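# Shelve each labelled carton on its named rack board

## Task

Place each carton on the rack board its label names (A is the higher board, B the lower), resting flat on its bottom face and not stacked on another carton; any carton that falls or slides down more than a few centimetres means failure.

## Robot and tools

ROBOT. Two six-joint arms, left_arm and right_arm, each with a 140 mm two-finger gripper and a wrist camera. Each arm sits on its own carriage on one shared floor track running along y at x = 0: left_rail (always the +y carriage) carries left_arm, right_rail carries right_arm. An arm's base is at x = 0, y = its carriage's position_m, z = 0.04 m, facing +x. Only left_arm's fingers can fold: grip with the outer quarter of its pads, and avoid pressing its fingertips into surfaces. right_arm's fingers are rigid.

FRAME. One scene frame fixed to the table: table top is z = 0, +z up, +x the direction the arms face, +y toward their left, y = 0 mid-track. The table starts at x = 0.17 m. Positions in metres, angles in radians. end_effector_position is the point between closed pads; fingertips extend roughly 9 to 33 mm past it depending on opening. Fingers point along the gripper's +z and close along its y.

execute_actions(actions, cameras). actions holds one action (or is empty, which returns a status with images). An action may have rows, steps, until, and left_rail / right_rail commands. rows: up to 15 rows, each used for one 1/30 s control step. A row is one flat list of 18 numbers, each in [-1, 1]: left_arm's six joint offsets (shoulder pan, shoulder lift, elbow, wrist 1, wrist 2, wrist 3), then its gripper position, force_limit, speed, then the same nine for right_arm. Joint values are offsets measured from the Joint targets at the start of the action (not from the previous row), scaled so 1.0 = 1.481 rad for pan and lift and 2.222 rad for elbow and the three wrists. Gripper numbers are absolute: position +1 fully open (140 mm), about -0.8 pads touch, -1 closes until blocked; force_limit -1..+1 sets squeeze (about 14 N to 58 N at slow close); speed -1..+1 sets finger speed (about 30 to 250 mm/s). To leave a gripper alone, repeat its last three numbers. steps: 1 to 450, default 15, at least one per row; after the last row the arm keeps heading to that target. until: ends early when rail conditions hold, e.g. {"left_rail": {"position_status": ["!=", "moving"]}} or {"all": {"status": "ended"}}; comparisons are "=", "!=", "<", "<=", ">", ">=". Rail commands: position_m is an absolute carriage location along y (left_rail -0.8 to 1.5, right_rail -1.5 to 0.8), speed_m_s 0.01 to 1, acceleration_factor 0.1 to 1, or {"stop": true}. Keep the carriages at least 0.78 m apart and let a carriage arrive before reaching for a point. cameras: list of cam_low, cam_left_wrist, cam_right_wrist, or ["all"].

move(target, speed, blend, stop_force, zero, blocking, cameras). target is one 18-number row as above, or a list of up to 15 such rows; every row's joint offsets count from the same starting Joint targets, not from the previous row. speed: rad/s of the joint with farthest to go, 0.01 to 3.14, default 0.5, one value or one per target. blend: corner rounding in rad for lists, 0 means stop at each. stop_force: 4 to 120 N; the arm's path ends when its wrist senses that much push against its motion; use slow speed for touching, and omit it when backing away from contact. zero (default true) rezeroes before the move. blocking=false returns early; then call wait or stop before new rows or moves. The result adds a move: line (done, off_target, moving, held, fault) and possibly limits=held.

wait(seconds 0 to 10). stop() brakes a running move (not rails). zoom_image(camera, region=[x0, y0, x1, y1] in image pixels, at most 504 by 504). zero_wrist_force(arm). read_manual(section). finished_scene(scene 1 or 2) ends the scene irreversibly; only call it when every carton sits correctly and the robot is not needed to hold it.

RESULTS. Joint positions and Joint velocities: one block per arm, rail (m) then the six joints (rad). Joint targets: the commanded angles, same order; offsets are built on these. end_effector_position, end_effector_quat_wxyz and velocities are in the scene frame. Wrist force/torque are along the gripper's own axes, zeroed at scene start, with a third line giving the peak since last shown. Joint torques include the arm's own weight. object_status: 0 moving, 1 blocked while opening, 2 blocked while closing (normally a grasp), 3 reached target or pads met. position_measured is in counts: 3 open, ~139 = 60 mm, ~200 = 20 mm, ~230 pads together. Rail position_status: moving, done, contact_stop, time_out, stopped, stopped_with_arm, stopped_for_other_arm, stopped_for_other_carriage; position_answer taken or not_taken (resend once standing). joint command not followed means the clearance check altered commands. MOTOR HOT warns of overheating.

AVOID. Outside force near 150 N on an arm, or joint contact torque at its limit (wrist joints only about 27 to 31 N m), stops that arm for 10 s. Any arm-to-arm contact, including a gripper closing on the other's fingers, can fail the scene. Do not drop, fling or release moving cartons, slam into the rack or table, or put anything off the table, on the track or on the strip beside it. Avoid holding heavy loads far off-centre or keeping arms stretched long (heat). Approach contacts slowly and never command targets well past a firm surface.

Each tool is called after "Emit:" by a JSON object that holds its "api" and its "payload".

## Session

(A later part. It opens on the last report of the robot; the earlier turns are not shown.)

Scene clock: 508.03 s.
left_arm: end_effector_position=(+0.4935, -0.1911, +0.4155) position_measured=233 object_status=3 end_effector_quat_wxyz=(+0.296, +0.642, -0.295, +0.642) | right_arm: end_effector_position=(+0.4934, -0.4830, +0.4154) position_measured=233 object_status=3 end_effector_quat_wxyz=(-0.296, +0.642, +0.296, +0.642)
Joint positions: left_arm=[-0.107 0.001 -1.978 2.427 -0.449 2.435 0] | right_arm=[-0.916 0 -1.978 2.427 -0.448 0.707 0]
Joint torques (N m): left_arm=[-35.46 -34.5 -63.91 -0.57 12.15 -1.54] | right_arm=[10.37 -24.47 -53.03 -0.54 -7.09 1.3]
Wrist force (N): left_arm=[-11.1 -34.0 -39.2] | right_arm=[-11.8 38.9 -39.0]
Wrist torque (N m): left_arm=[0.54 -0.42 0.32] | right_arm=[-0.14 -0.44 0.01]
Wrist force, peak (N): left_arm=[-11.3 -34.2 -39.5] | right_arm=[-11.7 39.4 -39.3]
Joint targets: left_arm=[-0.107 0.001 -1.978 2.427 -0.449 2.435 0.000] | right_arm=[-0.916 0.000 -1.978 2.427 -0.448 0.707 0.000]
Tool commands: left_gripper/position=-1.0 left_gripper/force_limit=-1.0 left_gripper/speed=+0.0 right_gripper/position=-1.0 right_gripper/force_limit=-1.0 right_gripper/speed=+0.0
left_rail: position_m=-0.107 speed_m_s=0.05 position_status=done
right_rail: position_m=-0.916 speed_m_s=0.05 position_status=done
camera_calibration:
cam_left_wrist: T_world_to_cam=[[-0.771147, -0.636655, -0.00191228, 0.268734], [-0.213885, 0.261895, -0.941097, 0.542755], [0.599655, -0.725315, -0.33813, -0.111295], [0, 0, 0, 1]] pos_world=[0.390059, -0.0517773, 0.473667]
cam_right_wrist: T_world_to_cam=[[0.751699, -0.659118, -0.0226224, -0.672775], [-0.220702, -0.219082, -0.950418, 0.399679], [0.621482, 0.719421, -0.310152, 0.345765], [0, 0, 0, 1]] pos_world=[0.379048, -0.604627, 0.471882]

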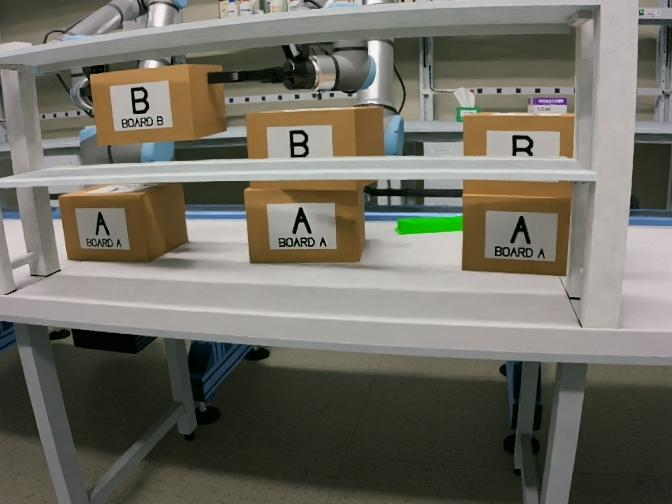

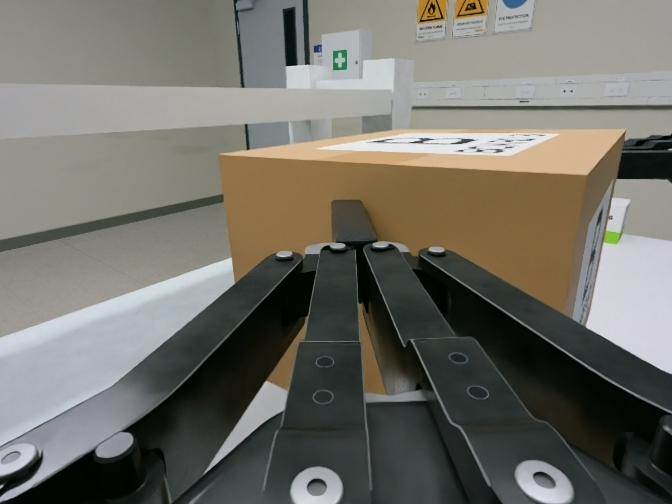

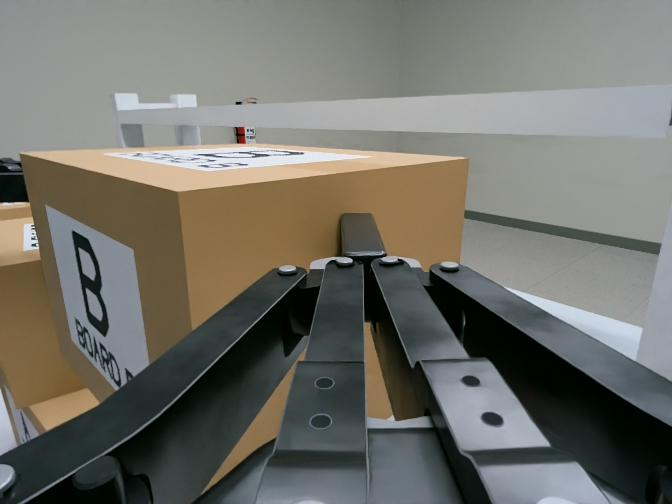

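Emit:
{"api": "move", "payload": {"target": [[0,0.1476,-0.0522,-0.0462,0,0,-1,-1,0,0,0.1476,-0.0522,-0.0462,0,0,-1,-1,0],[0,0.2382,-0.1032,-0.0555,0,0,-1,-1,0,0,0.2382,-0.1032,-0.0555,0,0,-1,-1,0],[0,0.3203,-0.1585,-0.0549,0,0,-1,-1,0,0,0.3203,-0.1585,-0.0549,0,0,-1,-1,0]], "speed": 0.1, "blend": [0.03,0.03,0], "cameras": ["all"]}}

Scene clock: 537.27 s.
left_arm: end_effector_position=(+0.7203, -0.1893, +0.4042) position_measured=233 object_status=3 end_effector_quat_wxyz=(+0.295, +0.643, -0.294, +0.643) | right_arm: end_effector_position=(+0.7154, -0.4831, +0.3984) position_measured=233 object_status=3 end_effector_quat_wxyz=(-0.298, +0.646, +0.294, +0.638)
Joint positions: left_arm=[-0.107 0.003 -1.542 2.114 -0.571 2.432 0] | right_arm=[-0.916 0 -1.543 2.122 -0.567 0.706 0]
Joint torques (N m): left_arm=[-56.02 -54.57 -42.12 -1.83 14.84 0.09] | right_arm=[-2.17 -45.54 -45.24 -2.45 0.28 0.29]
Wrist force (N): left_arm=[-10.2 -40.6 -43.3] | right_arm=[-0.4 -7.2 -54.9]
Wrist torque (N m): left_arm=[0.71 -0.57 0.43] | right_arm=[-3.35 -0.92 -0.75]
Wrist force, peak (N): left_arm=[-9.5 -92.8 -85.3] | right_arm=[-5.6 -28.4 -155.5]
Joint targets: left_arm=[-0.107 0.003 -1.542 2.114 -0.571 2.432 0.000] | right_arm=[-0.916 0.000 -1.543 2.122 -0.567 0.706 0.000]
Tool commands: left_gripper/position=-1.0 left_gripper/force_limit=-1.0 left_gripper/speed=+0.003922 right_gripper/position=-1.0 right_gripper/force_limit=-1.0 right_gripper/speed=+0.003922
TORQUE FAULT: the external load on joint 6 (wrist 2) of the left arm reached its load limit, and that arm stopped for 10 seconds. A torque fault puts only its own arm into a fault stop. That arm's remaining commands of this call were not run. That arm's target is now where it stood when the stop ended, not its last command. That arm keeps its grip as last carried out and accepts commands again: back off and push less far. That arm stops again whenever a joint's load reaches its limit.
FORCE FAULT: contact force on the right arm reached its limit, and that arm stopped for 10 seconds. The contact can be on any part of that arm, not only on its tool. That arm's remaining commands of this call were not run. That arm's target is now where it stood when the stop ended, not its last command. That arm accepts commands again.
left_rail: position_m=-0.107 speed_m_s=0.05 position_status=done
right_rail: position_m=-0.916 speed_m_s=0.05 position_status=done
move: fault (left_arm, right_arm); path passed 2 of 3 targets; left_arm: the shoulder lift is farthest, 0.039 rad from its target; right_arm: the elbow is farthest, 0.047 rad from its target
camera_calibration:
cam_left_wrist: T_world_to_cam=[[-0.768876, -0.639396, -0.00169455, 0.442477], [-0.215098, 0.261149, -0.941028, 0.580926], [0.602132, -0.723169, -0.338324, -0.251094], [0, 0, 0, 1]] pos_world=[0.616357, -0.0503742, 0.462467]
cam_right_wrist: T_world_to_cam=[[0.751549, -0.658952, -0.0309226, -0.836675], [-0.231163, -0.219163, -0.947909, 0.438822], [0.61785, 0.719548, -0.317037, 0.208007], [0, 0, 0, 1]] pos_world=[0.601724, -0.604826, 0.456037]

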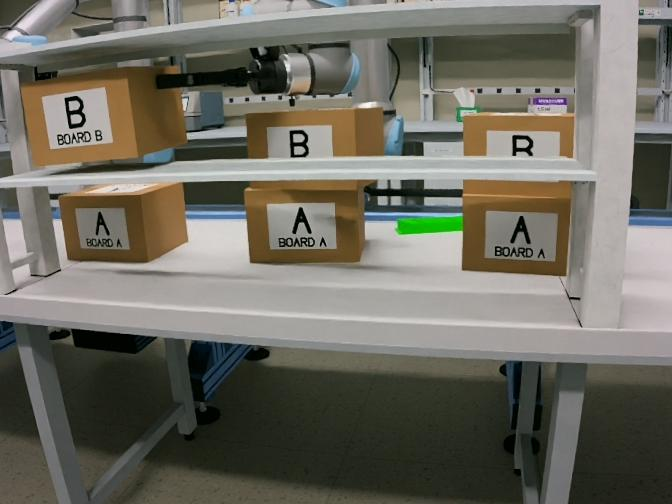

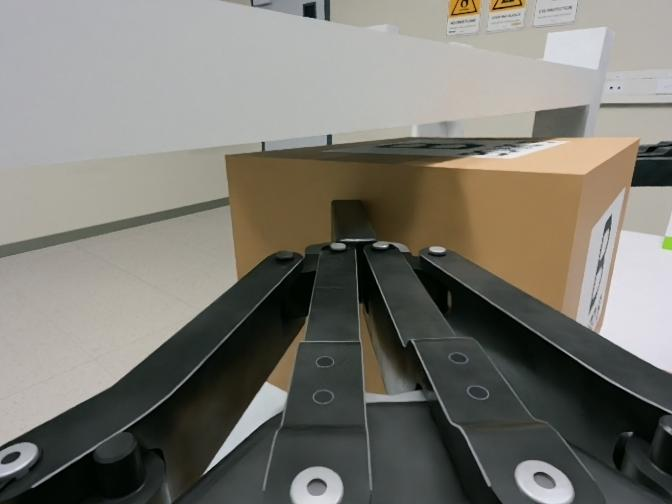

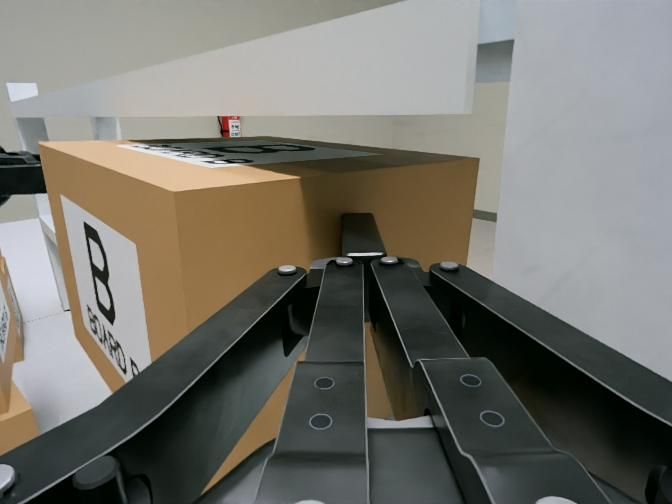

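Emit:
{"api": "move", "payload": {"target": [0,-0.0562,0.0377,0,0,0,-1,-1,0,0,-0.0562,0.0355,0.0,0,0,-1,-1,0], "speed": 0.06, "cameras": ["all"]}}

Scene clock: 549.07 s.
left_arm: end_effector_position=(+0.6692, -0.1895, +0.4032) position_measured=233 object_status=3 end_effector_quat_wxyz=(+0.295, +0.643, -0.294, +0.643) | right_arm: end_effector_position=(+0.6664, -0.4831, +0.4007) position_measured=233 object_status=3 end_effector_quat_wxyz=(-0.297, +0.644, +0.295, +0.640)
Joint positions: left_arm=[-0.107 0.003 -1.625 2.197 -0.571 2.432 0] | right_arm=[-0.916 0 -1.626 2.2 -0.567 0.706 0]
Joint torques (N m): left_arm=[-1.7 -67.7 -41.16 -1.6 1.28 0.08] | right_arm=[9.58 -53.51 -35.74 -4.41 -2.54 0.24]
Wrist force (N): left_arm=[-10.7 -11.5 -13.5] | right_arm=[-10.9 15.3 -14.0]
Wrist torque (N m): left_arm=[0.13 -0.40 0.44] | right_arm=[0.24 -0.42 0.00]
Wrist force, peak (N): left_arm=[-11.0 -40.9 -43.3] | right_arm=[-1.9 -7.7 -55.5]
Joint targets: left_arm=[-0.107 0.003 -1.625 2.197 -0.571 2.432 0.000] | right_arm=[-0.916 0.000 -1.626 2.200 -0.567 0.706 0.000]
left_rail: position_m=-0.107 speed_m_s=0.05 position_status=done
right_rail: position_m=-0.916 speed_m_s=0.05 position_status=done
move: done
camera_calibration:
cam_left_wrist: T_world_to_cam=[[-0.768884, -0.639387, -0.0012804, 0.402871], [-0.215592, 0.26114, -0.940918, 0.569273], [0.601945, -0.72318, -0.338633, -0.220559], [0, 0, 0, 1]] pos_world=[0.565256, -0.0505743, 0.461466]
cam_right_wrist: T_world_to_cam=[[0.751665, -0.658968, -0.0275957, -0.801178], [-0.226971, -0.219161, -0.948922, 0.42744], [0.619261, 0.719535, -0.314302, 0.236895], [0, 0, 0, 1]] pos_world=[0.552534, -0.604726, 0.457955]

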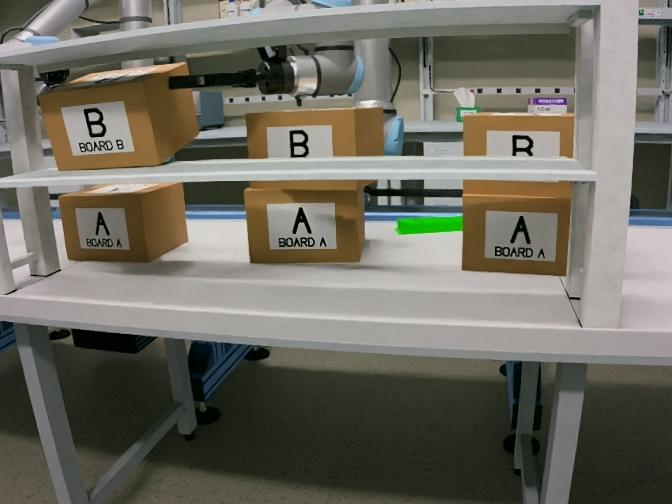

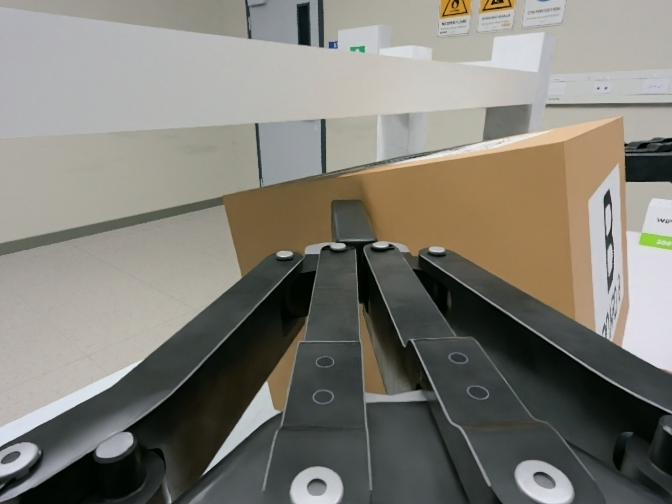

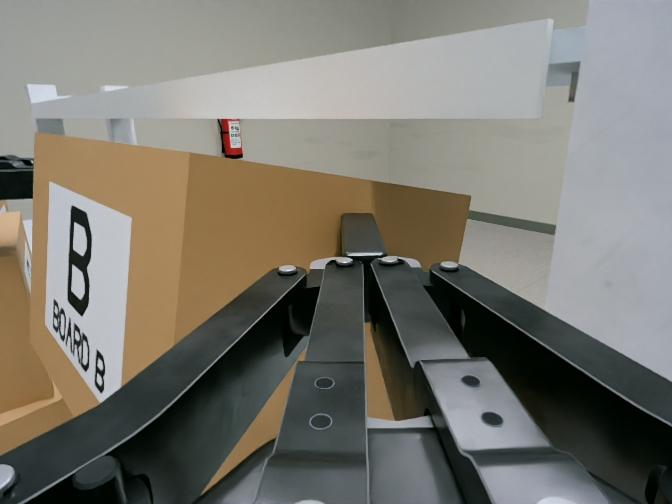

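Emit:
{"api": "move", "payload": {"target": [0,0,0,0,0.03,0,-1,-1,0,0,0,0,0,-0.03,0,-1,-1,0], "speed": 0.05, "stop_force": 30, "cameras": ["cam_left_wrist"]}}

Scene clock: 554.67 s.
left_arm: end_effector_position=(+0.6671, -0.1910, +0.4031) position_measured=233 object_status=3 end_effector_quat_wxyz=(+0.297, +0.642, -0.297, +0.642) | right_arm: end_effector_position=(+0.6643, -0.4814, +0.4007) position_measured=233 object_status=3 end_effector_quat_wxyz=(-0.300, +0.643, +0.297, +0.639)
Joint positions: left_arm=[-0.107 0.003 -1.625 2.197 -0.571 2.44 0] | right_arm=[-0.916 0 -1.626 2.2 -0.567 0.699 0]
Joint torques (N m): left_arm=[-57.69 -62.98 -39.13 -1.5 7.89 0.07] | right_arm=[53.88 -55.3 -34.91 -0.55 -6.13 0.26]
Wrist force (N): left_arm=[-9.8 -40.8 -47.0] | right_arm=[-11.4 44.9 -47.4]
Wrist torque (N m): left_arm=[0.78 -0.46 0.44] | right_arm=[-0.33 -0.43 0.03]
Wrist force, peak (N): left_arm=[-9.4 -46.3 -53.3] | right_arm=[-11.8 50.4 -53.2]
Joint targets: left_arm=[-0.107 0.003 -1.625 2.197 -0.571 2.440 0.000] | right_arm=[-0.916 0.000 -1.626 2.200 -0.567 0.699 0.000]
left_rail: position_m=-0.107 speed_m_s=0.05 position_status=done
right_rail: position_m=-0.916 speed_m_s=0.05 position_status=done
move: contact (left_arm, right_arm); left_arm: the wrist 2 is farthest, 0.059 rad from its target; right_arm: the wrist 2 is farthest, 0.059 rad from its target
camera_calibration:
cam_left_wrist: T_world_to_cam=[[-0.773608, -0.633663, -0.0012733, 0.404608], [-0.213651, 0.262726, -0.940919, 0.568229], [0.59656, -0.72763, -0.33863, -0.217661], [0, 0, 0, 1]] pos_world=[0.564258, -0.0512806, 0.461466]
Images, in order (width x height): cam_left_wrist 672x504.

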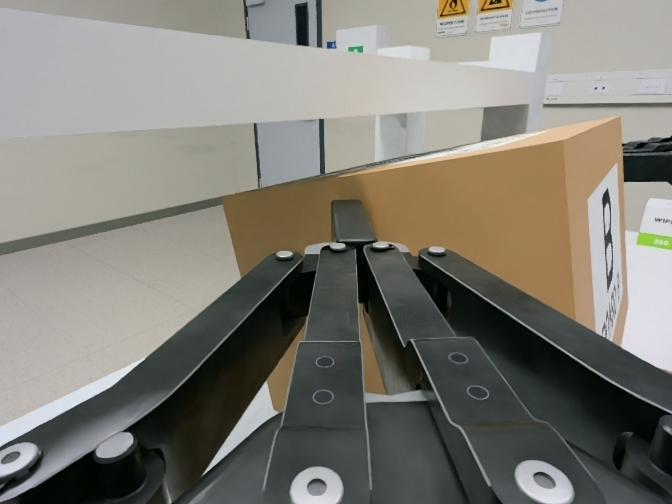

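Emit:
{"api": "execute_actions", "payload": {"actions": [{"left_rail":{"position_m":-0.047},"right_rail":{"position_m":-0.856},"steps":200,"until":{"any":{"status":"ended"}}}], "cameras": ["all"]}}

Scene clock: 572.97 s.
left_arm: end_effector_position=(+0.6671, -0.1311, +0.4031) position_measured=233 object_status=3 end_effector_quat_wxyz=(+0.297, +0.642, -0.297, +0.642) | right_arm: end_effector_position=(+0.6643, -0.4214, +0.4007) position_measured=233 object_status=3 end_effector_quat_wxyz=(-0.300, +0.643, +0.297, +0.639)
Joint positions: left_arm=[-0.047 0.003 -1.625 2.197 -0.571 2.44 0] | right_arm=[-0.856 0 -1.626 2.2 -0.567 0.699 0]
Joint torques (N m): left_arm=[-49.83 -61.73 -40.42 -1.93 11.39 0.08] | right_arm=[50.49 -57.37 -36.09 -0.77 -9.53 0.22]
Wrist force (N): left_arm=[-9.7 -41.0 -46.5] | right_arm=[-11.2 44.5 -47.4]
Wrist torque (N m): left_arm=[0.67 -0.42 0.42] | right_arm=[-0.36 -0.49 0.02]
Wrist force, peak (N): left_arm=[-10.3 -46.2 -52.3] | right_arm=[-11.6 50.9 -53.9]
Joint targets: left_arm=[-0.047 0.003 -1.625 2.197 -0.571 2.440 0.000] | right_arm=[-0.856 0.000 -1.626 2.200 -0.567 0.699 0.000]
Tool commands: left_gripper/position=-1.0 left_gripper/force_limit=-1.0 left_gripper/speed=+0.0 right_gripper/position=-1.0 right_gripper/force_limit=-1.0 right_gripper/speed=+0.0
left_rail: position_m=-0.047 speed_m_s=0.05 position_status=done
right_rail: position_m=-0.856 speed_m_s=0.05 position_status=done
camera_calibration:
cam_left_wrist: T_world_to_cam=[[-0.773608, -0.633663, -0.0012733, 0.442564], [-0.213651, 0.262726, -0.940919, 0.552492], [0.59656, -0.72763, -0.33863, -0.174076], [0, 0, 0, 1]] pos_world=[0.564258, 0.00861937, 0.461466]
cam_right_wrist: T_world_to_cam=[[0.756698, -0.65318, -0.0276403, -0.759847], [-0.225312, -0.220865, -0.948922, 0.438631], [0.613712, 0.724275, -0.314298, 0.199589], [0, 0, 0, 1]] pos_world=[0.551314, -0.543995, 0.457955]

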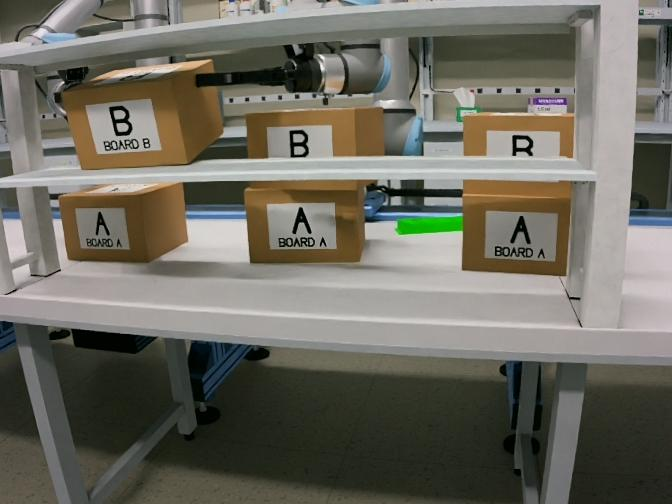

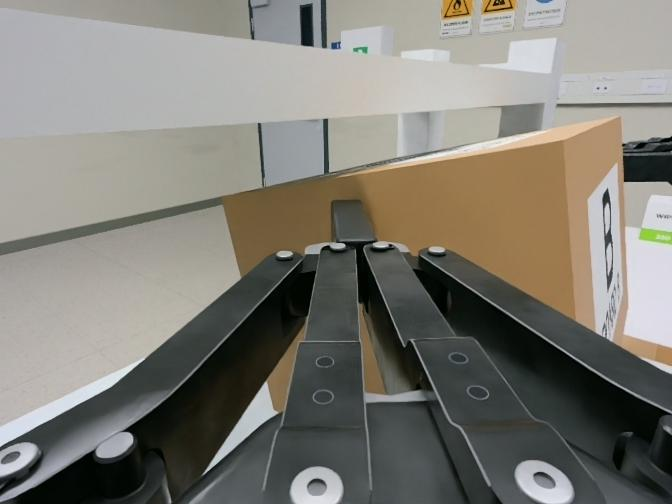

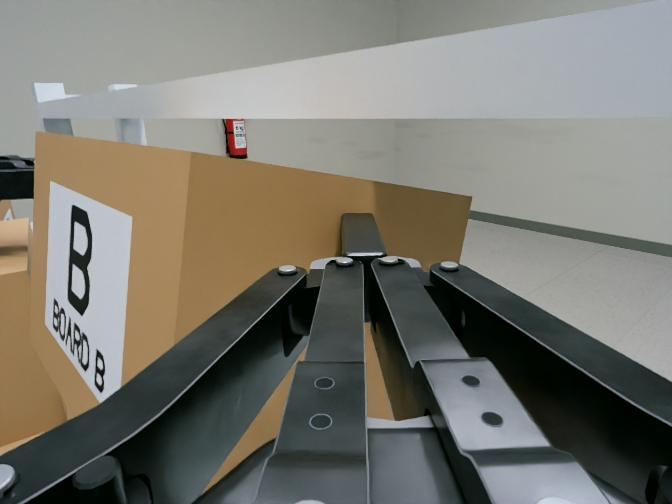

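Emit:
{"api": "move", "payload": {"target": [0,0.0689,-0.0462,0,0,0,-1,-1,0,0,0.0689,-0.0462,0,0,0,-1,-1,0], "speed": 0.08, "stop_force": 20, "cameras": ["all"]}}

Scene clock: 583.23 s.
left_arm: end_effector_position=(+0.7299, -0.1309, +0.4038) position_measured=233 object_status=3 end_effector_quat_wxyz=(+0.297, +0.642, -0.297, +0.642) | right_arm: end_effector_position=(+0.7271, -0.4214, +0.4014) position_measured=233 object_status=3 end_effector_quat_wxyz=(-0.299, +0.643, +0.298, +0.639)
Joint positions: left_arm=[-0.047 0.003 -1.523 2.095 -0.571 2.44 0] | right_arm=[-0.856 0 -1.524 2.098 -0.567 0.699 0]
Joint torques (N m): left_arm=[-33.36 -35.89 -61.54 -1.61 14.63 -0.12] | right_arm=[31.12 -43.55 -51.13 -1 -13.14 -0.04]
Wrist force (N): left_arm=[-9.5 -36.8 -42.0] | right_arm=[-10.8 39.7 -42.2]
Wrist torque (N m): left_arm=[0.57 -0.41 0.44] | right_arm=[-0.37 -0.46 0.00]
Wrist force, peak (N): left_arm=[-10.8 -40.3 -47.8] | right_arm=[-12.5 44.0 -48.2]
Joint targets: left_arm=[-0.047 0.003 -1.523 2.095 -0.571 2.440 0.000] | right_arm=[-0.856 0.000 -1.524 2.098 -0.567 0.699 0.000]
left_rail: position_m=-0.047 speed_m_s=0.05 position_status=done
right_rail: position_m=-0.856 speed_m_s=0.05 position_status=done
move: done
camera_calibration:
cam_left_wrist: T_world_to_cam=[[-0.773617, -0.633651, -0.00176251, 0.491429], [-0.213039, 0.262714, -0.941061, 0.566083], [0.596768, -0.727645, -0.338232, -0.211446], [0, 0, 0, 1]] pos_world=[0.62696, 0.00881932, 0.462067]
cam_right_wrist: T_world_to_cam=[[0.756697, -0.653198, -0.0272334, -0.807548], [-0.22476, -0.220804, -0.949067, 0.453114], [0.613916, 0.724277, -0.313895, 0.160927], [0, 0, 0, 1]] pos_world=[0.614115, -0.543995, 0.458557]

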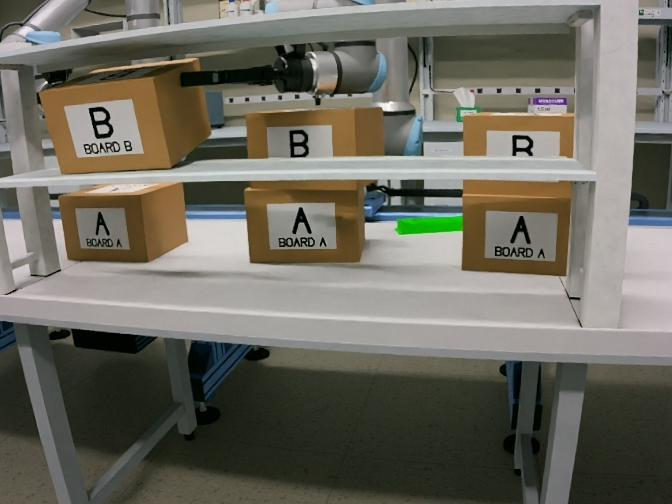

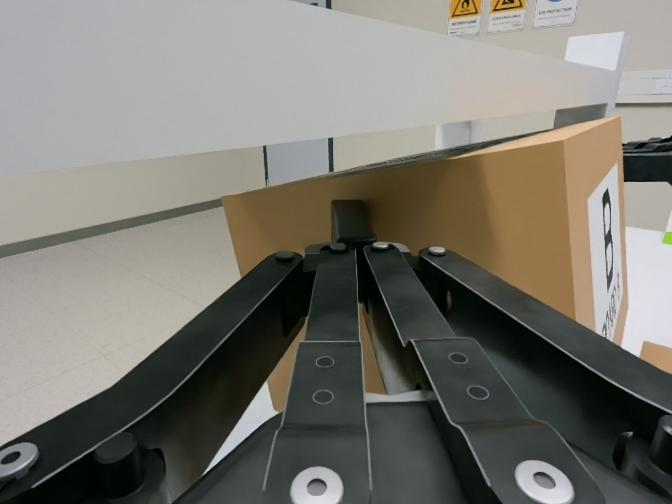

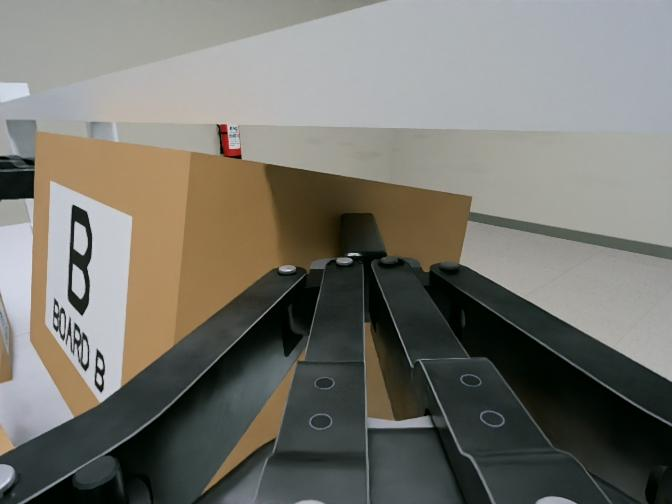

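Emit:
{"api": "move", "payload": {"target": [0,0.0207,0.0135,-0.0273,0,0,-1,-1,0,0,0.0207,0.0135,-0.0273,0,0,-1,-1,0], "speed": 0.04, "stop_force": 16, "cameras": ["all"]}}

Scene clock: 595.10 s.
left_arm: end_effector_position=(+0.7294, -0.1309, +0.3807) position_measured=233 object_status=3 end_effector_quat_wxyz=(+0.297, +0.642, -0.297, +0.642) | right_arm: end_effector_position=(+0.7265, -0.4214, +0.3777) position_measured=233 object_status=3 end_effector_quat_wxyz=(-0.299, +0.643, +0.298, +0.639)
Joint positions: left_arm=[-0.047 0.003 -1.5 2.118 -0.618 2.44 0] | right_arm=[-0.856 0 -1.5 2.122 -0.616 0.699 0]
Joint torques (N m): left_arm=[-34.22 -70.78 -49.21 1.54 17.39 -0.34] | right_arm=[31.05 -57.81 -42.51 1.68 -16.4 -0.13]
Wrist force (N): left_arm=[-0.1 -38.4 -38.3] | right_arm=[0.0 42.4 -45.1]
Wrist torque (N m): left_arm=[0.66 0.17 0.50] | right_arm=[-0.31 -0.02 -0.11]
Wrist force, peak (N): left_arm=[11.2 -36.1 -48.3] | right_arm=[12.4 39.6 -53.3]
Joint targets: left_arm=[-0.047 0.003 -1.500 2.118 -0.618 2.440 0.000] | right_arm=[-0.856 0.000 -1.500 2.122 -0.616 0.699 0.000]
left_rail: position_m=-0.047 speed_m_s=0.05 position_status=done
right_rail: position_m=-0.856 speed_m_s=0.05 position_status=done
move: contact (left_arm, right_arm); left_arm: the wrist 1 is farthest, 0.013 rad from its target; right_arm: the wrist 1 is farthest, 0.012 rad from its target
camera_calibration:
cam_left_wrist: T_world_to_cam=[[-0.773634, -0.63363, -0.00183507, 0.491044], [-0.212922, 0.262694, -0.941093, 0.544085], [0.596787, -0.72767, -0.338143, -0.219046], [0, 0, 0, 1]] pos_world=[0.62646, 0.00881924, 0.438867]
cam_right_wrist: T_world_to_cam=[[0.756732, -0.653163, -0.0270898, -0.807807], [-0.224586, -0.220834, -0.949102, 0.430284], [0.613936, 0.7243, -0.313803, 0.153785], [0, 0, 0, 1]] pos_world=[0.613515, -0.543995, 0.434758]

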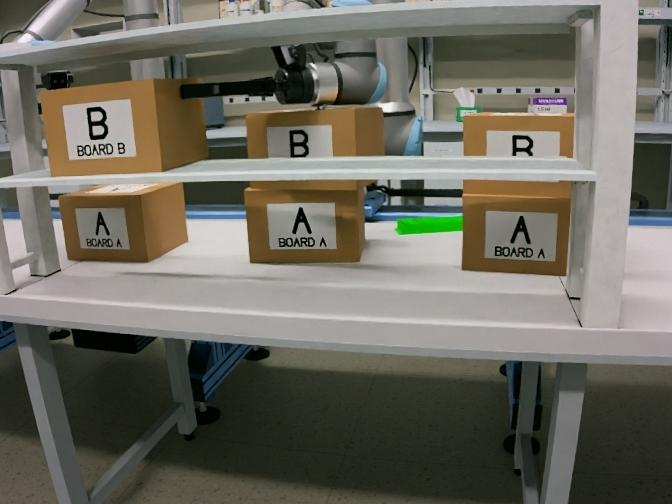

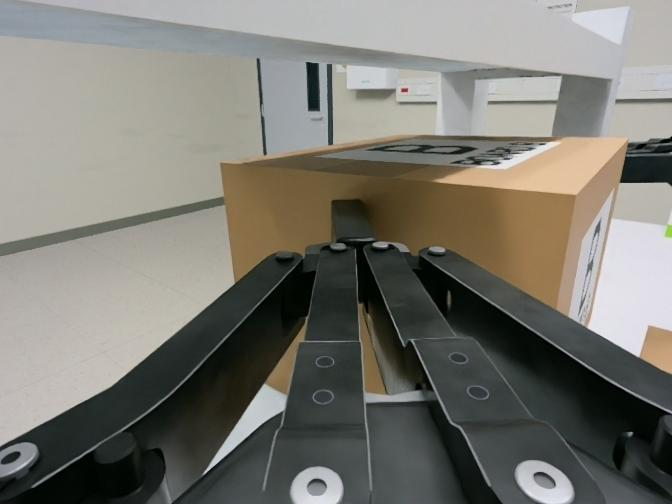

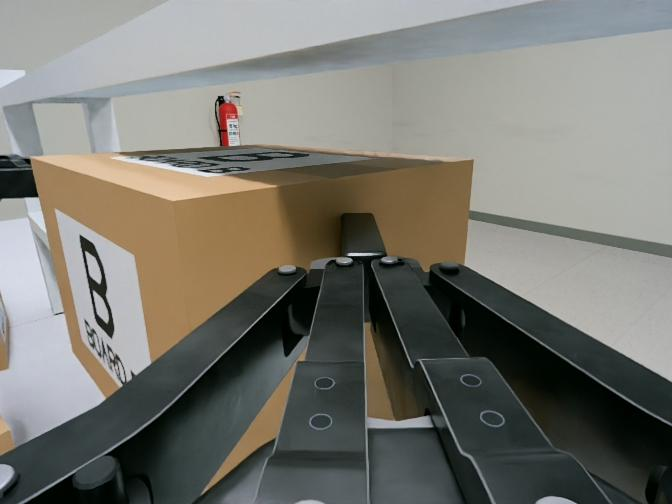

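Emit:
{"api": "execute_actions", "payload": {"actions": [{"left_rail":{"position_m":-0.022,"speed_m_s":0.04},"right_rail":{"position_m":-0.864,"speed_m_s":0.04},"steps":200,"until":{"all":{"status":"ended"}}}], "cameras": ["cam_left_wrist","cam_right_wrist"]}}

Scene clock: 604.27 s.
left_arm: end_effector_position=(+0.7294, -0.1059, +0.3807) position_measured=233 object_status=3 end_effector_quat_wxyz=(+0.297, +0.642, -0.297, +0.642) | right_arm: end_effector_position=(+0.7265, -0.4294, +0.3777) position_measured=233 object_status=3 end_effector_quat_wxyz=(-0.299, +0.643, +0.298, +0.639)
Joint positions: left_arm=[-0.022 0.003 -1.5 2.118 -0.618 2.44 0] | right_arm=[-0.864 0 -1.5 2.122 -0.616 0.699 0]
Joint torques (N m): left_arm=[9.98 -66.03 -47.48 -2.46 -1.76 -0.31] | right_arm=[-15.33 -57.53 -39.27 -0.28 2.97 0.03]
Wrist force (N): left_arm=[-0.6 0.6 0.0] | right_arm=[1.2 2.9 -0.7]
Wrist torque (N m): left_arm=[-0.15 -0.02 0.37] | right_arm=[0.50 -0.74 0.01]
Wrist force, peak (N): left_arm=[-0.3 -38.7 -38.5] | right_arm=[-0.2 42.7 -45.4]
Joint targets: left_arm=[-0.022 0.003 -1.500 2.118 -0.618 2.440 0.000] | right_arm=[-0.864 0.000 -1.500 2.122 -0.616 0.699 0.000]
Tool commands: left_gripper/position=-1.0 left_gripper/force_limit=-1.0 left_gripper/speed=+0.0 right_gripper/position=-1.0 right_gripper/force_limit=-1.0 right_gripper/speed=+0.0
left_rail: position_m=-0.022 speed_m_s=0.04 position_status=done
right_rail: position_m=-0.864 speed_m_s=0.04 position_status=done
camera_calibration:
cam_left_wrist: T_world_to_cam=[[-0.773634, -0.63363, -0.00183579, 0.506885], [-0.212978, 0.262763, -0.941061, 0.537536], [0.596767, -0.727646, -0.338231, -0.200804], [0, 0, 0, 1]] pos_world=[0.62646, 0.0338194, 0.438867]
cam_right_wrist: T_world_to_cam=[[0.756732, -0.653163, -0.0270898, -0.813032], [-0.224586, -0.220834, -0.949102, 0.428517], [0.613936, 0.7243, -0.313803, 0.15958], [0, 0, 0, 1]] pos_world=[0.613515, -0.551995, 0.434758]
Images, in order (width x height): cam_left_wrist 672x504, cam_right_wrist 672x504.

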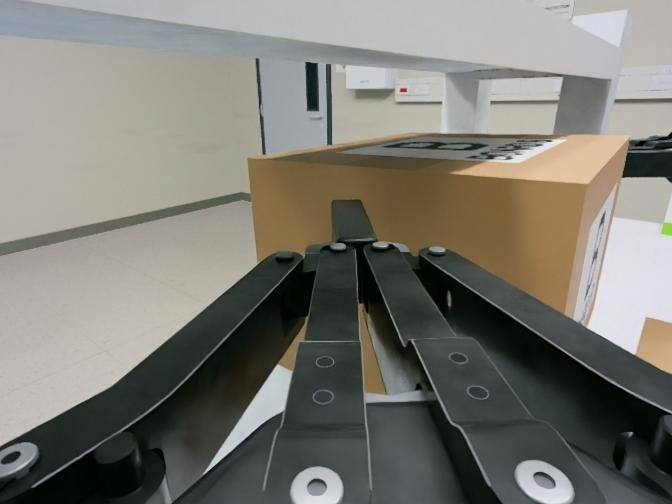

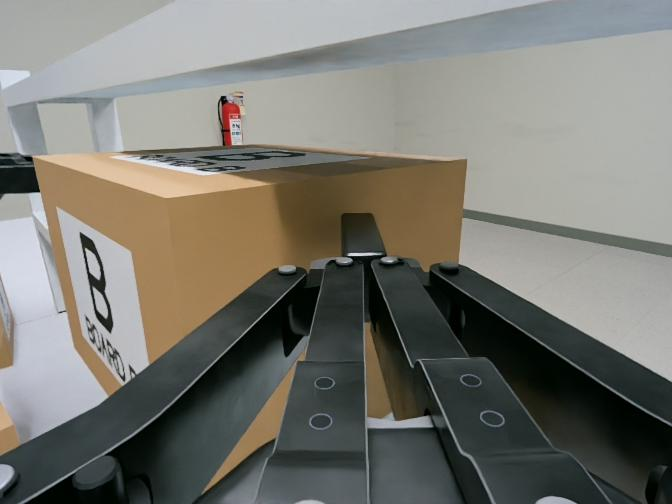

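Emit:
{"api": "move", "payload": {"target": [0,-0.0083,-0.0054,0.0109,0,0,-1,-1,0,0,-0.1886,0.0940,0.0290,0,0,-1,-1,0], "speed": 0.2}}

Emit:
{"api": "execute_actions", "payload": {"actions": [{"right_rail":{"position_m":-1.1,"speed_m_s":0.3,"acceleration_factor":0.6},"steps":200,"until":{"any":{"status":"ended"}}}]}}

Emit:
{"api": "execute_actions", "payload": {"actions": [{"left_rail":{"position_m":-0.170,"speed_m_s":0.04},"steps":200,"until":{"any":{"status":"ended"}}}], "cameras": ["all"]}}

Scene clock: 626.13 s.
left_arm: end_effector_position=(+0.7298, -0.1059, +0.3926) position_measured=233 object_status=3 end_effector_quat_wxyz=(+0.297, +0.642, -0.297, +0.642) | right_arm: end_effector_position=(+0.5794, -0.4293, +0.4008) position_measured=233 object_status=3 end_effector_quat_wxyz=(-0.299, +0.641, +0.298, +0.641)
Joint positions: left_arm=[-0.022 0.003 -1.512 2.106 -0.594 2.44 0] | right_arm=[-0.864 0 -1.779 2.33 -0.551 0.699 0]
Joint torques (N m): left_arm=[10.27 -70.69 -53.4 1.2 -1.6 -0.31] | right_arm=[-3.06 -32.82 -28.62 1.18 2.68 -0.12]
Wrist force (N): left_arm=[-0.7 0.7 -0.2] | right_arm=[1.1 2.6 -0.2]
Wrist torque (N m): left_arm=[-0.15 0.02 0.36] | right_arm=[0.43 -0.69 -0.02]
Wrist force, peak (N): left_arm=[-1.2 0.6 -0.1] | right_arm=[0.6 4.0 0.2]
Joint targets: left_arm=[-0.022 0.003 -1.512 2.106 -0.594 2.440 0.000] | right_arm=[-0.864 0.000 -1.779 2.331 -0.551 0.699 0.000]
left_rail: position_m=-0.022 speed_m_s=0.04 position_status=done
right_rail: position_m=-0.864 speed_m_s=0.04 position_status=done
move: done

Scene clock: 627.93 s.
left_arm: end_effector_position=(+0.7298, -0.1059, +0.3926) position_measured=233 object_status=3 end_effector_quat_wxyz=(+0.297, +0.642, -0.297, +0.642) | right_arm: end_effector_position=(+0.5793, -0.6653, +0.4008) position_measured=233 object_status=3 end_effector_quat_wxyz=(-0.299, +0.641, +0.298, +0.641)
Joint positions: left_arm=[-0.022 0.003 -1.512 2.106 -0.594 2.44 0] | right_arm=[-1.1 0 -1.779 2.331 -0.551 0.699 0]
Joint torques (N m): left_arm=[9.69 -71.07 -53.73 1.04 -1.76 -0.47] | right_arm=[6.88 -34.74 -31.17 1.05 3.02 -0.15]
Wrist force (N): left_arm=[-0.3 0.6 0.0] | right_arm=[1.1 2.8 -0.4]
Wrist torque (N m): left_arm=[-0.16 -0.07 0.36] | right_arm=[0.47 -0.68 -0.02]
Wrist force, peak (N): left_arm=[-0.9 0.8 -0.1] | right_arm=[1.4 3.2 -1.0]
Joint targets: left_arm=[-0.022 0.003 -1.512 2.106 -0.594 2.440 0.000] | right_arm=[-1.100 0.000 -1.779 2.331 -0.551 0.699 0.000]
Tool commands: left_gripper/position=-1.0 left_gripper/force_limit=-1.0 left_gripper/speed=+0.0 right_gripper/position=-1.0 right_gripper/force_limit=-1.0 right_gripper/speed=+0.0
left_rail: position_m=-0.022 speed_m_s=0.04 position_status=done
right_rail: position_m=-1.100 speed_m_s=0.30 position_status=done

Scene clock: 632.23 s.
left_arm: end_effector_position=(+0.7298, -0.2539, +0.3926) position_measured=233 object_status=3 end_effector_quat_wxyz=(+0.297, +0.642, -0.297, +0.642) | right_arm: end_effector_position=(+0.5793, -0.6653, +0.4008) position_measured=233 object_status=3 end_effector_quat_wxyz=(-0.299, +0.641, +0.298, +0.641)
Joint positions: left_arm=[-0.17 0.003 -1.512 2.106 -0.594 2.44 0] | right_arm=[-1.1 0 -1.779 2.331 -0.551 0.699 0]
Joint torques (N m): left_arm=[-19.33 -53.97 -40.36 -1.54 3.53 -0.44] | right_arm=[10.66 -32.94 -38.12 0.11 2.73 -0.02]
Wrist force (N): left_arm=[1.7 -3.7 -6.4] | right_arm=[1.0 2.6 -0.2]
Wrist torque (N m): left_arm=[-0.11 0.10 0.35] | right_arm=[0.43 -0.67 -0.02]
Wrist force, peak (N): left_arm=[2.6 -3.3 -6.5] | right_arm=[1.3 2.9 -0.2]
Joint targets: left_arm=[-0.170 0.003 -1.512 2.106 -0.594 2.440 0.000] | right_arm=[-1.100 0.000 -1.779 2.331 -0.551 0.699 0.000]
Tool commands: left_gripper/position=-1.0 left_gripper/force_limit=-1.0 left_gripper/speed=+0.0 right_gripper/position=-1.0 right_gripper/force_limit=-1.0 right_gripper/speed=+0.0
left_rail: position_m=-0.170 speed_m_s=0.04 position_status=done
right_rail: position_m=-1.100 speed_m_s=0.30 position_status=done
camera_calibration:
cam_left_wrist: T_world_to_cam=[[-0.773604, -0.633666, -0.00193407, 0.413461], [-0.212849, 0.262727, -0.9411, 0.587642], [0.596852, -0.727627, -0.338122, -0.304809], [0, 0, 0, 1]] pos_world=[0.62686, -0.114181, 0.450767]
cam_right_wrist: T_world_to_cam=[[0.75687, -0.653179, -0.0224698, -0.857008], [-0.218797, -0.220834, -0.950453, 0.362575], [0.615854, 0.724285, -0.310056, 0.425501], [0, 0, 0, 1]] pos_world=[0.465928, -0.787895, 0.457282]

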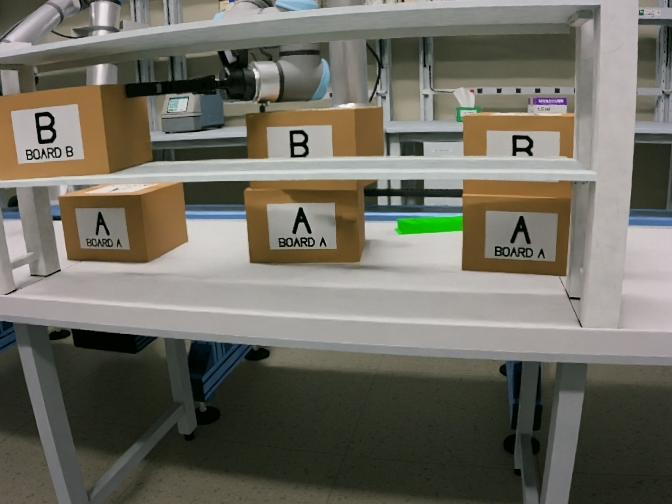

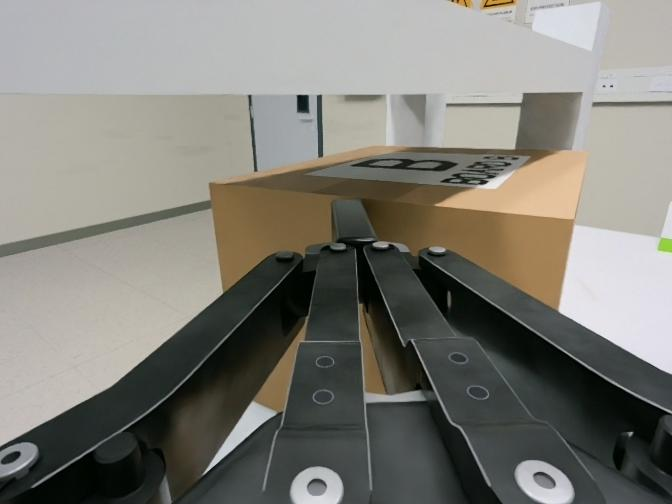

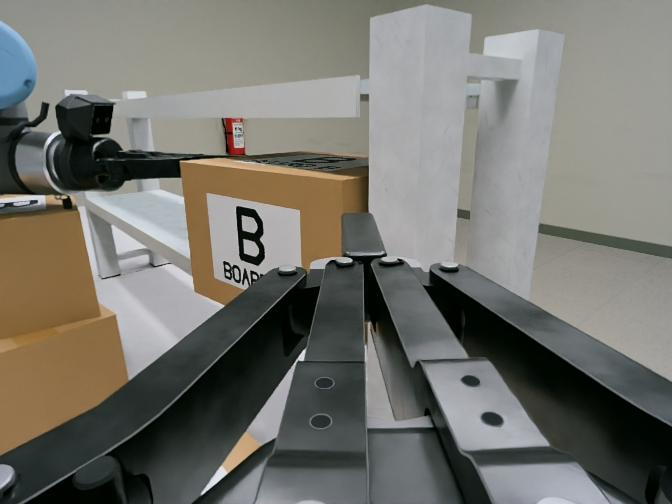

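Emit:
{"api": "execute_actions", "payload": {"actions": [{"left_rail":{"position_m":-0.14,"speed_m_s":0.1},"steps":200,"until":{"any":{"status":"ended"}}}]}}

Emit:
{"api": "move", "payload": {"target": [0,-0.2069,0.1137,0.0242,0,0,-1,-1,0,0,0,0,0,0,0,-1,-1,0], "speed": 0.3}}

Emit:
{"api": "execute_actions", "payload": {"actions": [{"left_rail":{"position_m":-0.315,"speed_m_s":0.2},"steps":200,"until":{"any":{"status":"ended"}}}]}}

Emit:
{"api": "move", "payload": {"target": [[0,0.0357,0.0209,-0.0447,0,0,-1,-1,0,0,0,0,0,0,0,-1,-1,0],[0,0.1675,-0.0555,-0.0561,0,0,-1,-1,0,0,0,0,0,0,0,-1,-1,0]], "speed": 0.1, "stop_force": 30, "cameras": ["all"]}}

Scene clock: 651.10 s.
left_arm: end_effector_position=(+0.7298, -0.2239, +0.3926) position_measured=233 object_status=3 end_effector_quat_wxyz=(+0.297, +0.642, -0.297, +0.642) | right_arm: end_effector_position=(+0.5793, -0.6653, +0.4008) position_measured=233 object_status=3 end_effector_quat_wxyz=(-0.299, +0.641, +0.298, +0.641)
Joint positions: left_arm=[-0.14 0.003 -1.512 2.106 -0.594 2.44 0] | right_arm=[-1.1 0 -1.779 2.331 -0.551 0.699 0]
Joint torques (N m): left_arm=[4.67 -37.44 -30.97 -2.82 -1.63 -0.53] | right_arm=[11.3 -32.57 -43.57 -1.13 2.83 -0.05]
Wrist force (N): left_arm=[-0.7 0.7 0.0] | right_arm=[1.1 2.3 -0.1]
Wrist torque (N m): left_arm=[-0.13 0.00 0.36] | right_arm=[0.35 -0.70 -0.01]
Wrist force, peak (N): left_arm=[2.6 -3.7 -7.2] | right_arm=[1.2 3.1 -0.1]
Joint targets: left_arm=[-0.140 0.003 -1.512 2.106 -0.594 2.440 0.000] | right_arm=[-1.100 0.000 -1.779 2.331 -0.551 0.699 0.000]
Tool commands: left_gripper/position=-1.0 left_gripper/force_limit=-1.0 left_gripper/speed=+0.0 right_gripper/position=-1.0 right_gripper/force_limit=-1.0 right_gripper/speed=+0.0
left_rail: position_m=-0.140 speed_m_s=0.10 position_status=done
right_rail: position_m=-1.100 speed_m_s=0.30 position_status=done

Scene clock: 652.67 s.
left_arm: end_effector_position=(+0.5602, -0.2244, +0.4009) position_measured=233 object_status=3 end_effector_quat_wxyz=(+0.297, +0.642, -0.297, +0.642) | right_arm: end_effector_position=(+0.5793, -0.6653, +0.4008) position_measured=233 object_status=3 end_effector_quat_wxyz=(-0.299, +0.641, +0.298, +0.641)
Joint positions: left_arm=[-0.14 0.003 -1.818 2.358 -0.541 2.44 0] | right_arm=[-1.1 0 -1.779 2.331 -0.551 0.699 0]
Joint torques (N m): left_arm=[11.52 -39.65 -32.76 1.26 -1.75 -0.24] | right_arm=[10.48 -32 -44.08 -1.35 3.07 0.01]
Wrist force (N): left_arm=[-0.5 0.6 0.0] | right_arm=[1.0 2.5 -0.2]
Wrist torque (N m): left_arm=[-0.15 -0.02 0.35] | right_arm=[0.41 -0.66 -0.01]
Wrist force, peak (N): left_arm=[-0.7 2.2 -1.2] | right_arm=[1.3 2.8 -0.2]
Joint targets: left_arm=[-0.140 0.003 -1.818 2.359 -0.540 2.440 0.000] | right_arm=[-1.100 0.000 -1.779 2.331 -0.551 0.699 0.000]
left_rail: position_m=-0.140 speed_m_s=0.10 position_status=done
right_rail: position_m=-1.100 speed_m_s=0.30 position_status=done
move: done

Scene clock: 655.53 s.
left_arm: end_effector_position=(+0.5601, -0.3994, +0.4009) position_measured=233 object_status=3 end_effector_quat_wxyz=(+0.297, +0.642, -0.297, +0.642) | right_arm: end_effector_position=(+0.5793, -0.6653, +0.4008) position_measured=233 object_status=3 end_effector_quat_wxyz=(-0.299, +0.641, +0.298, +0.641)
Joint positions: left_arm=[-0.315 0.003 -1.818 2.359 -0.54 2.44 0] | right_arm=[-1.1 0 -1.779 2.331 -0.551 0.699 0]
Joint torques (N m): left_arm=[9.78 -41.32 -34.97 0.99 -1.89 -0.25] | right_arm=[10.52 -31.84 -44.05 -1.93 2.95 -0.1]
Wrist force (N): left_arm=[-0.7 0.6 0.1] | right_arm=[1.0 2.4 -0.5]
Wrist torque (N m): left_arm=[-0.15 0.01 0.36] | right_arm=[0.38 -0.68 -0.02]
Wrist force, peak (N): left_arm=[-0.8 1.0 0.2] | right_arm=[0.8 3.0 -0.4]
Joint targets: left_arm=[-0.315 0.003 -1.818 2.359 -0.540 2.440 0.000] | right_arm=[-1.100 0.000 -1.779 2.331 -0.551 0.699 0.000]
Tool commands: left_gripper/position=-1.0 left_gripper/force_limit=-1.0 left_gripper/speed=+0.0 right_gripper/position=-1.0 right_gripper/force_limit=-1.0 right_gripper/speed=+0.0
left_rail: position_m=-0.315 speed_m_s=0.20 position_status=done
right_rail: position_m=-1.100 speed_m_s=0.30 position_status=done

Scene clock: 659.53 s.
left_arm: end_effector_position=(+0.6702, -0.3991, +0.3608) position_measured=233 object_status=3 end_effector_quat_wxyz=(+0.297, +0.642, -0.297, +0.642) | right_arm: end_effector_position=(+0.5793, -0.6653, +0.4008) position_measured=233 object_status=3 end_effector_quat_wxyz=(-0.299, +0.641, +0.298, +0.641)
Joint positions: left_arm=[-0.315 0.003 -1.57 2.235 -0.665 2.44 0] | right_arm=[-1.1 0 -1.779 2.331 -0.551 0.699 0]
Joint torques (N m): left_arm=[8.01 -13.74 -52.03 -4.76 -1.52 -0.39] | right_arm=[9.83 -29.51 -44.26 -2.83 2.81 -0.04]
Wrist force (N): left_arm=[3.7 5.8 -3.8] | right_arm=[1.0 2.6 -0.5]
Wrist torque (N m): left_arm=[-0.22 0.12 0.38] | right_arm=[0.42 -0.67 -0.01]
Wrist force, peak (N): left_arm=[3.4 10.1 -6.3] | right_arm=[1.3 2.9 -0.3]
Joint targets: left_arm=[-0.315 0.003 -1.570 2.235 -0.665 2.440 0.000] | right_arm=[-1.100 0.000 -1.779 2.331 -0.551 0.699 0.000]
left_rail: position_m=-0.315 speed_m_s=0.20 position_status=done
right_rail: position_m=-1.100 speed_m_s=0.30 position_status=done
move: done
camera_calibration:
cam_left_wrist: T_world_to_cam=[[-0.773634, -0.63363, -0.00183507, 0.275269], [-0.212922, 0.262694, -0.941093, 0.583301], [0.596787, -0.72767, -0.338143, -0.385573], [0, 0, 0, 1]] pos_world=[0.56726, -0.259381, 0.419067]
cam_right_wrist: T_world_to_cam=[[0.75687, -0.653179, -0.0224698, -0.857008], [-0.218797, -0.220834, -0.950453, 0.362575], [0.615854, 0.724285, -0.310056, 0.425501], [0, 0, 0, 1]] pos_world=[0.465928, -0.787895, 0.457282]

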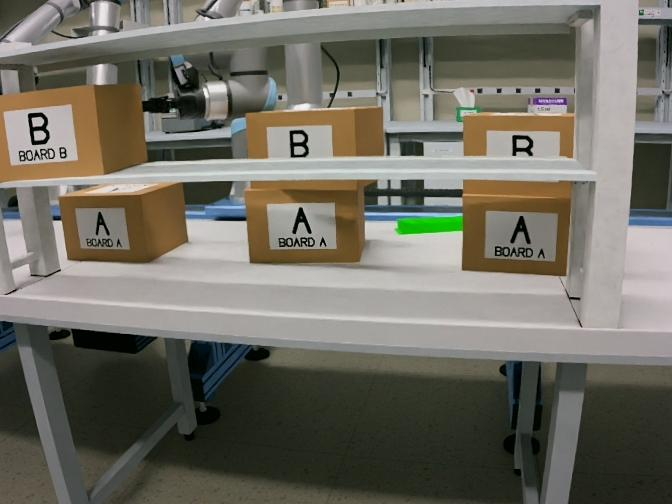

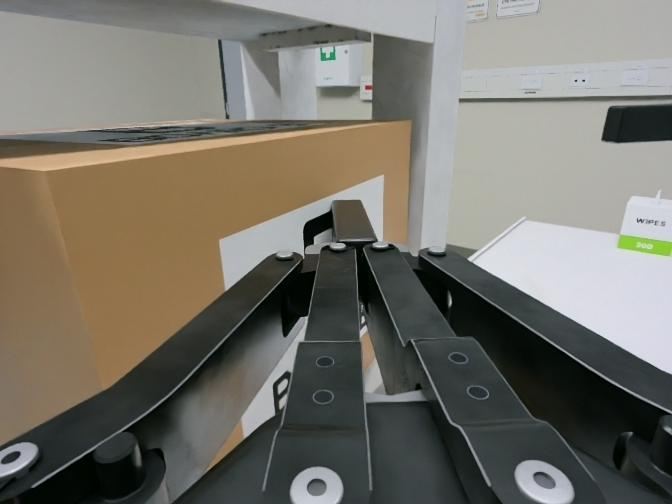

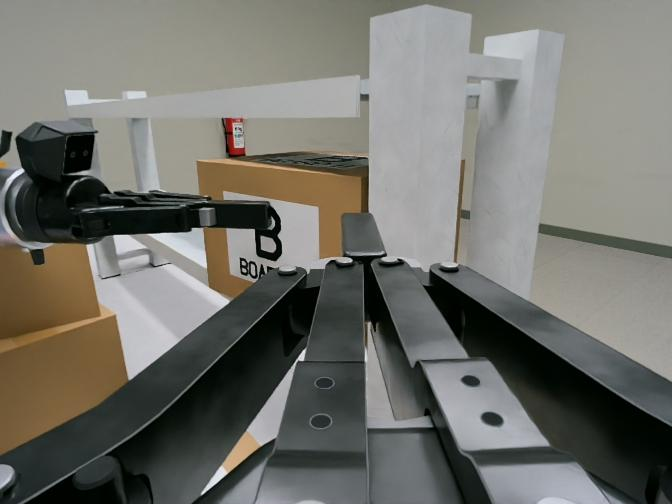

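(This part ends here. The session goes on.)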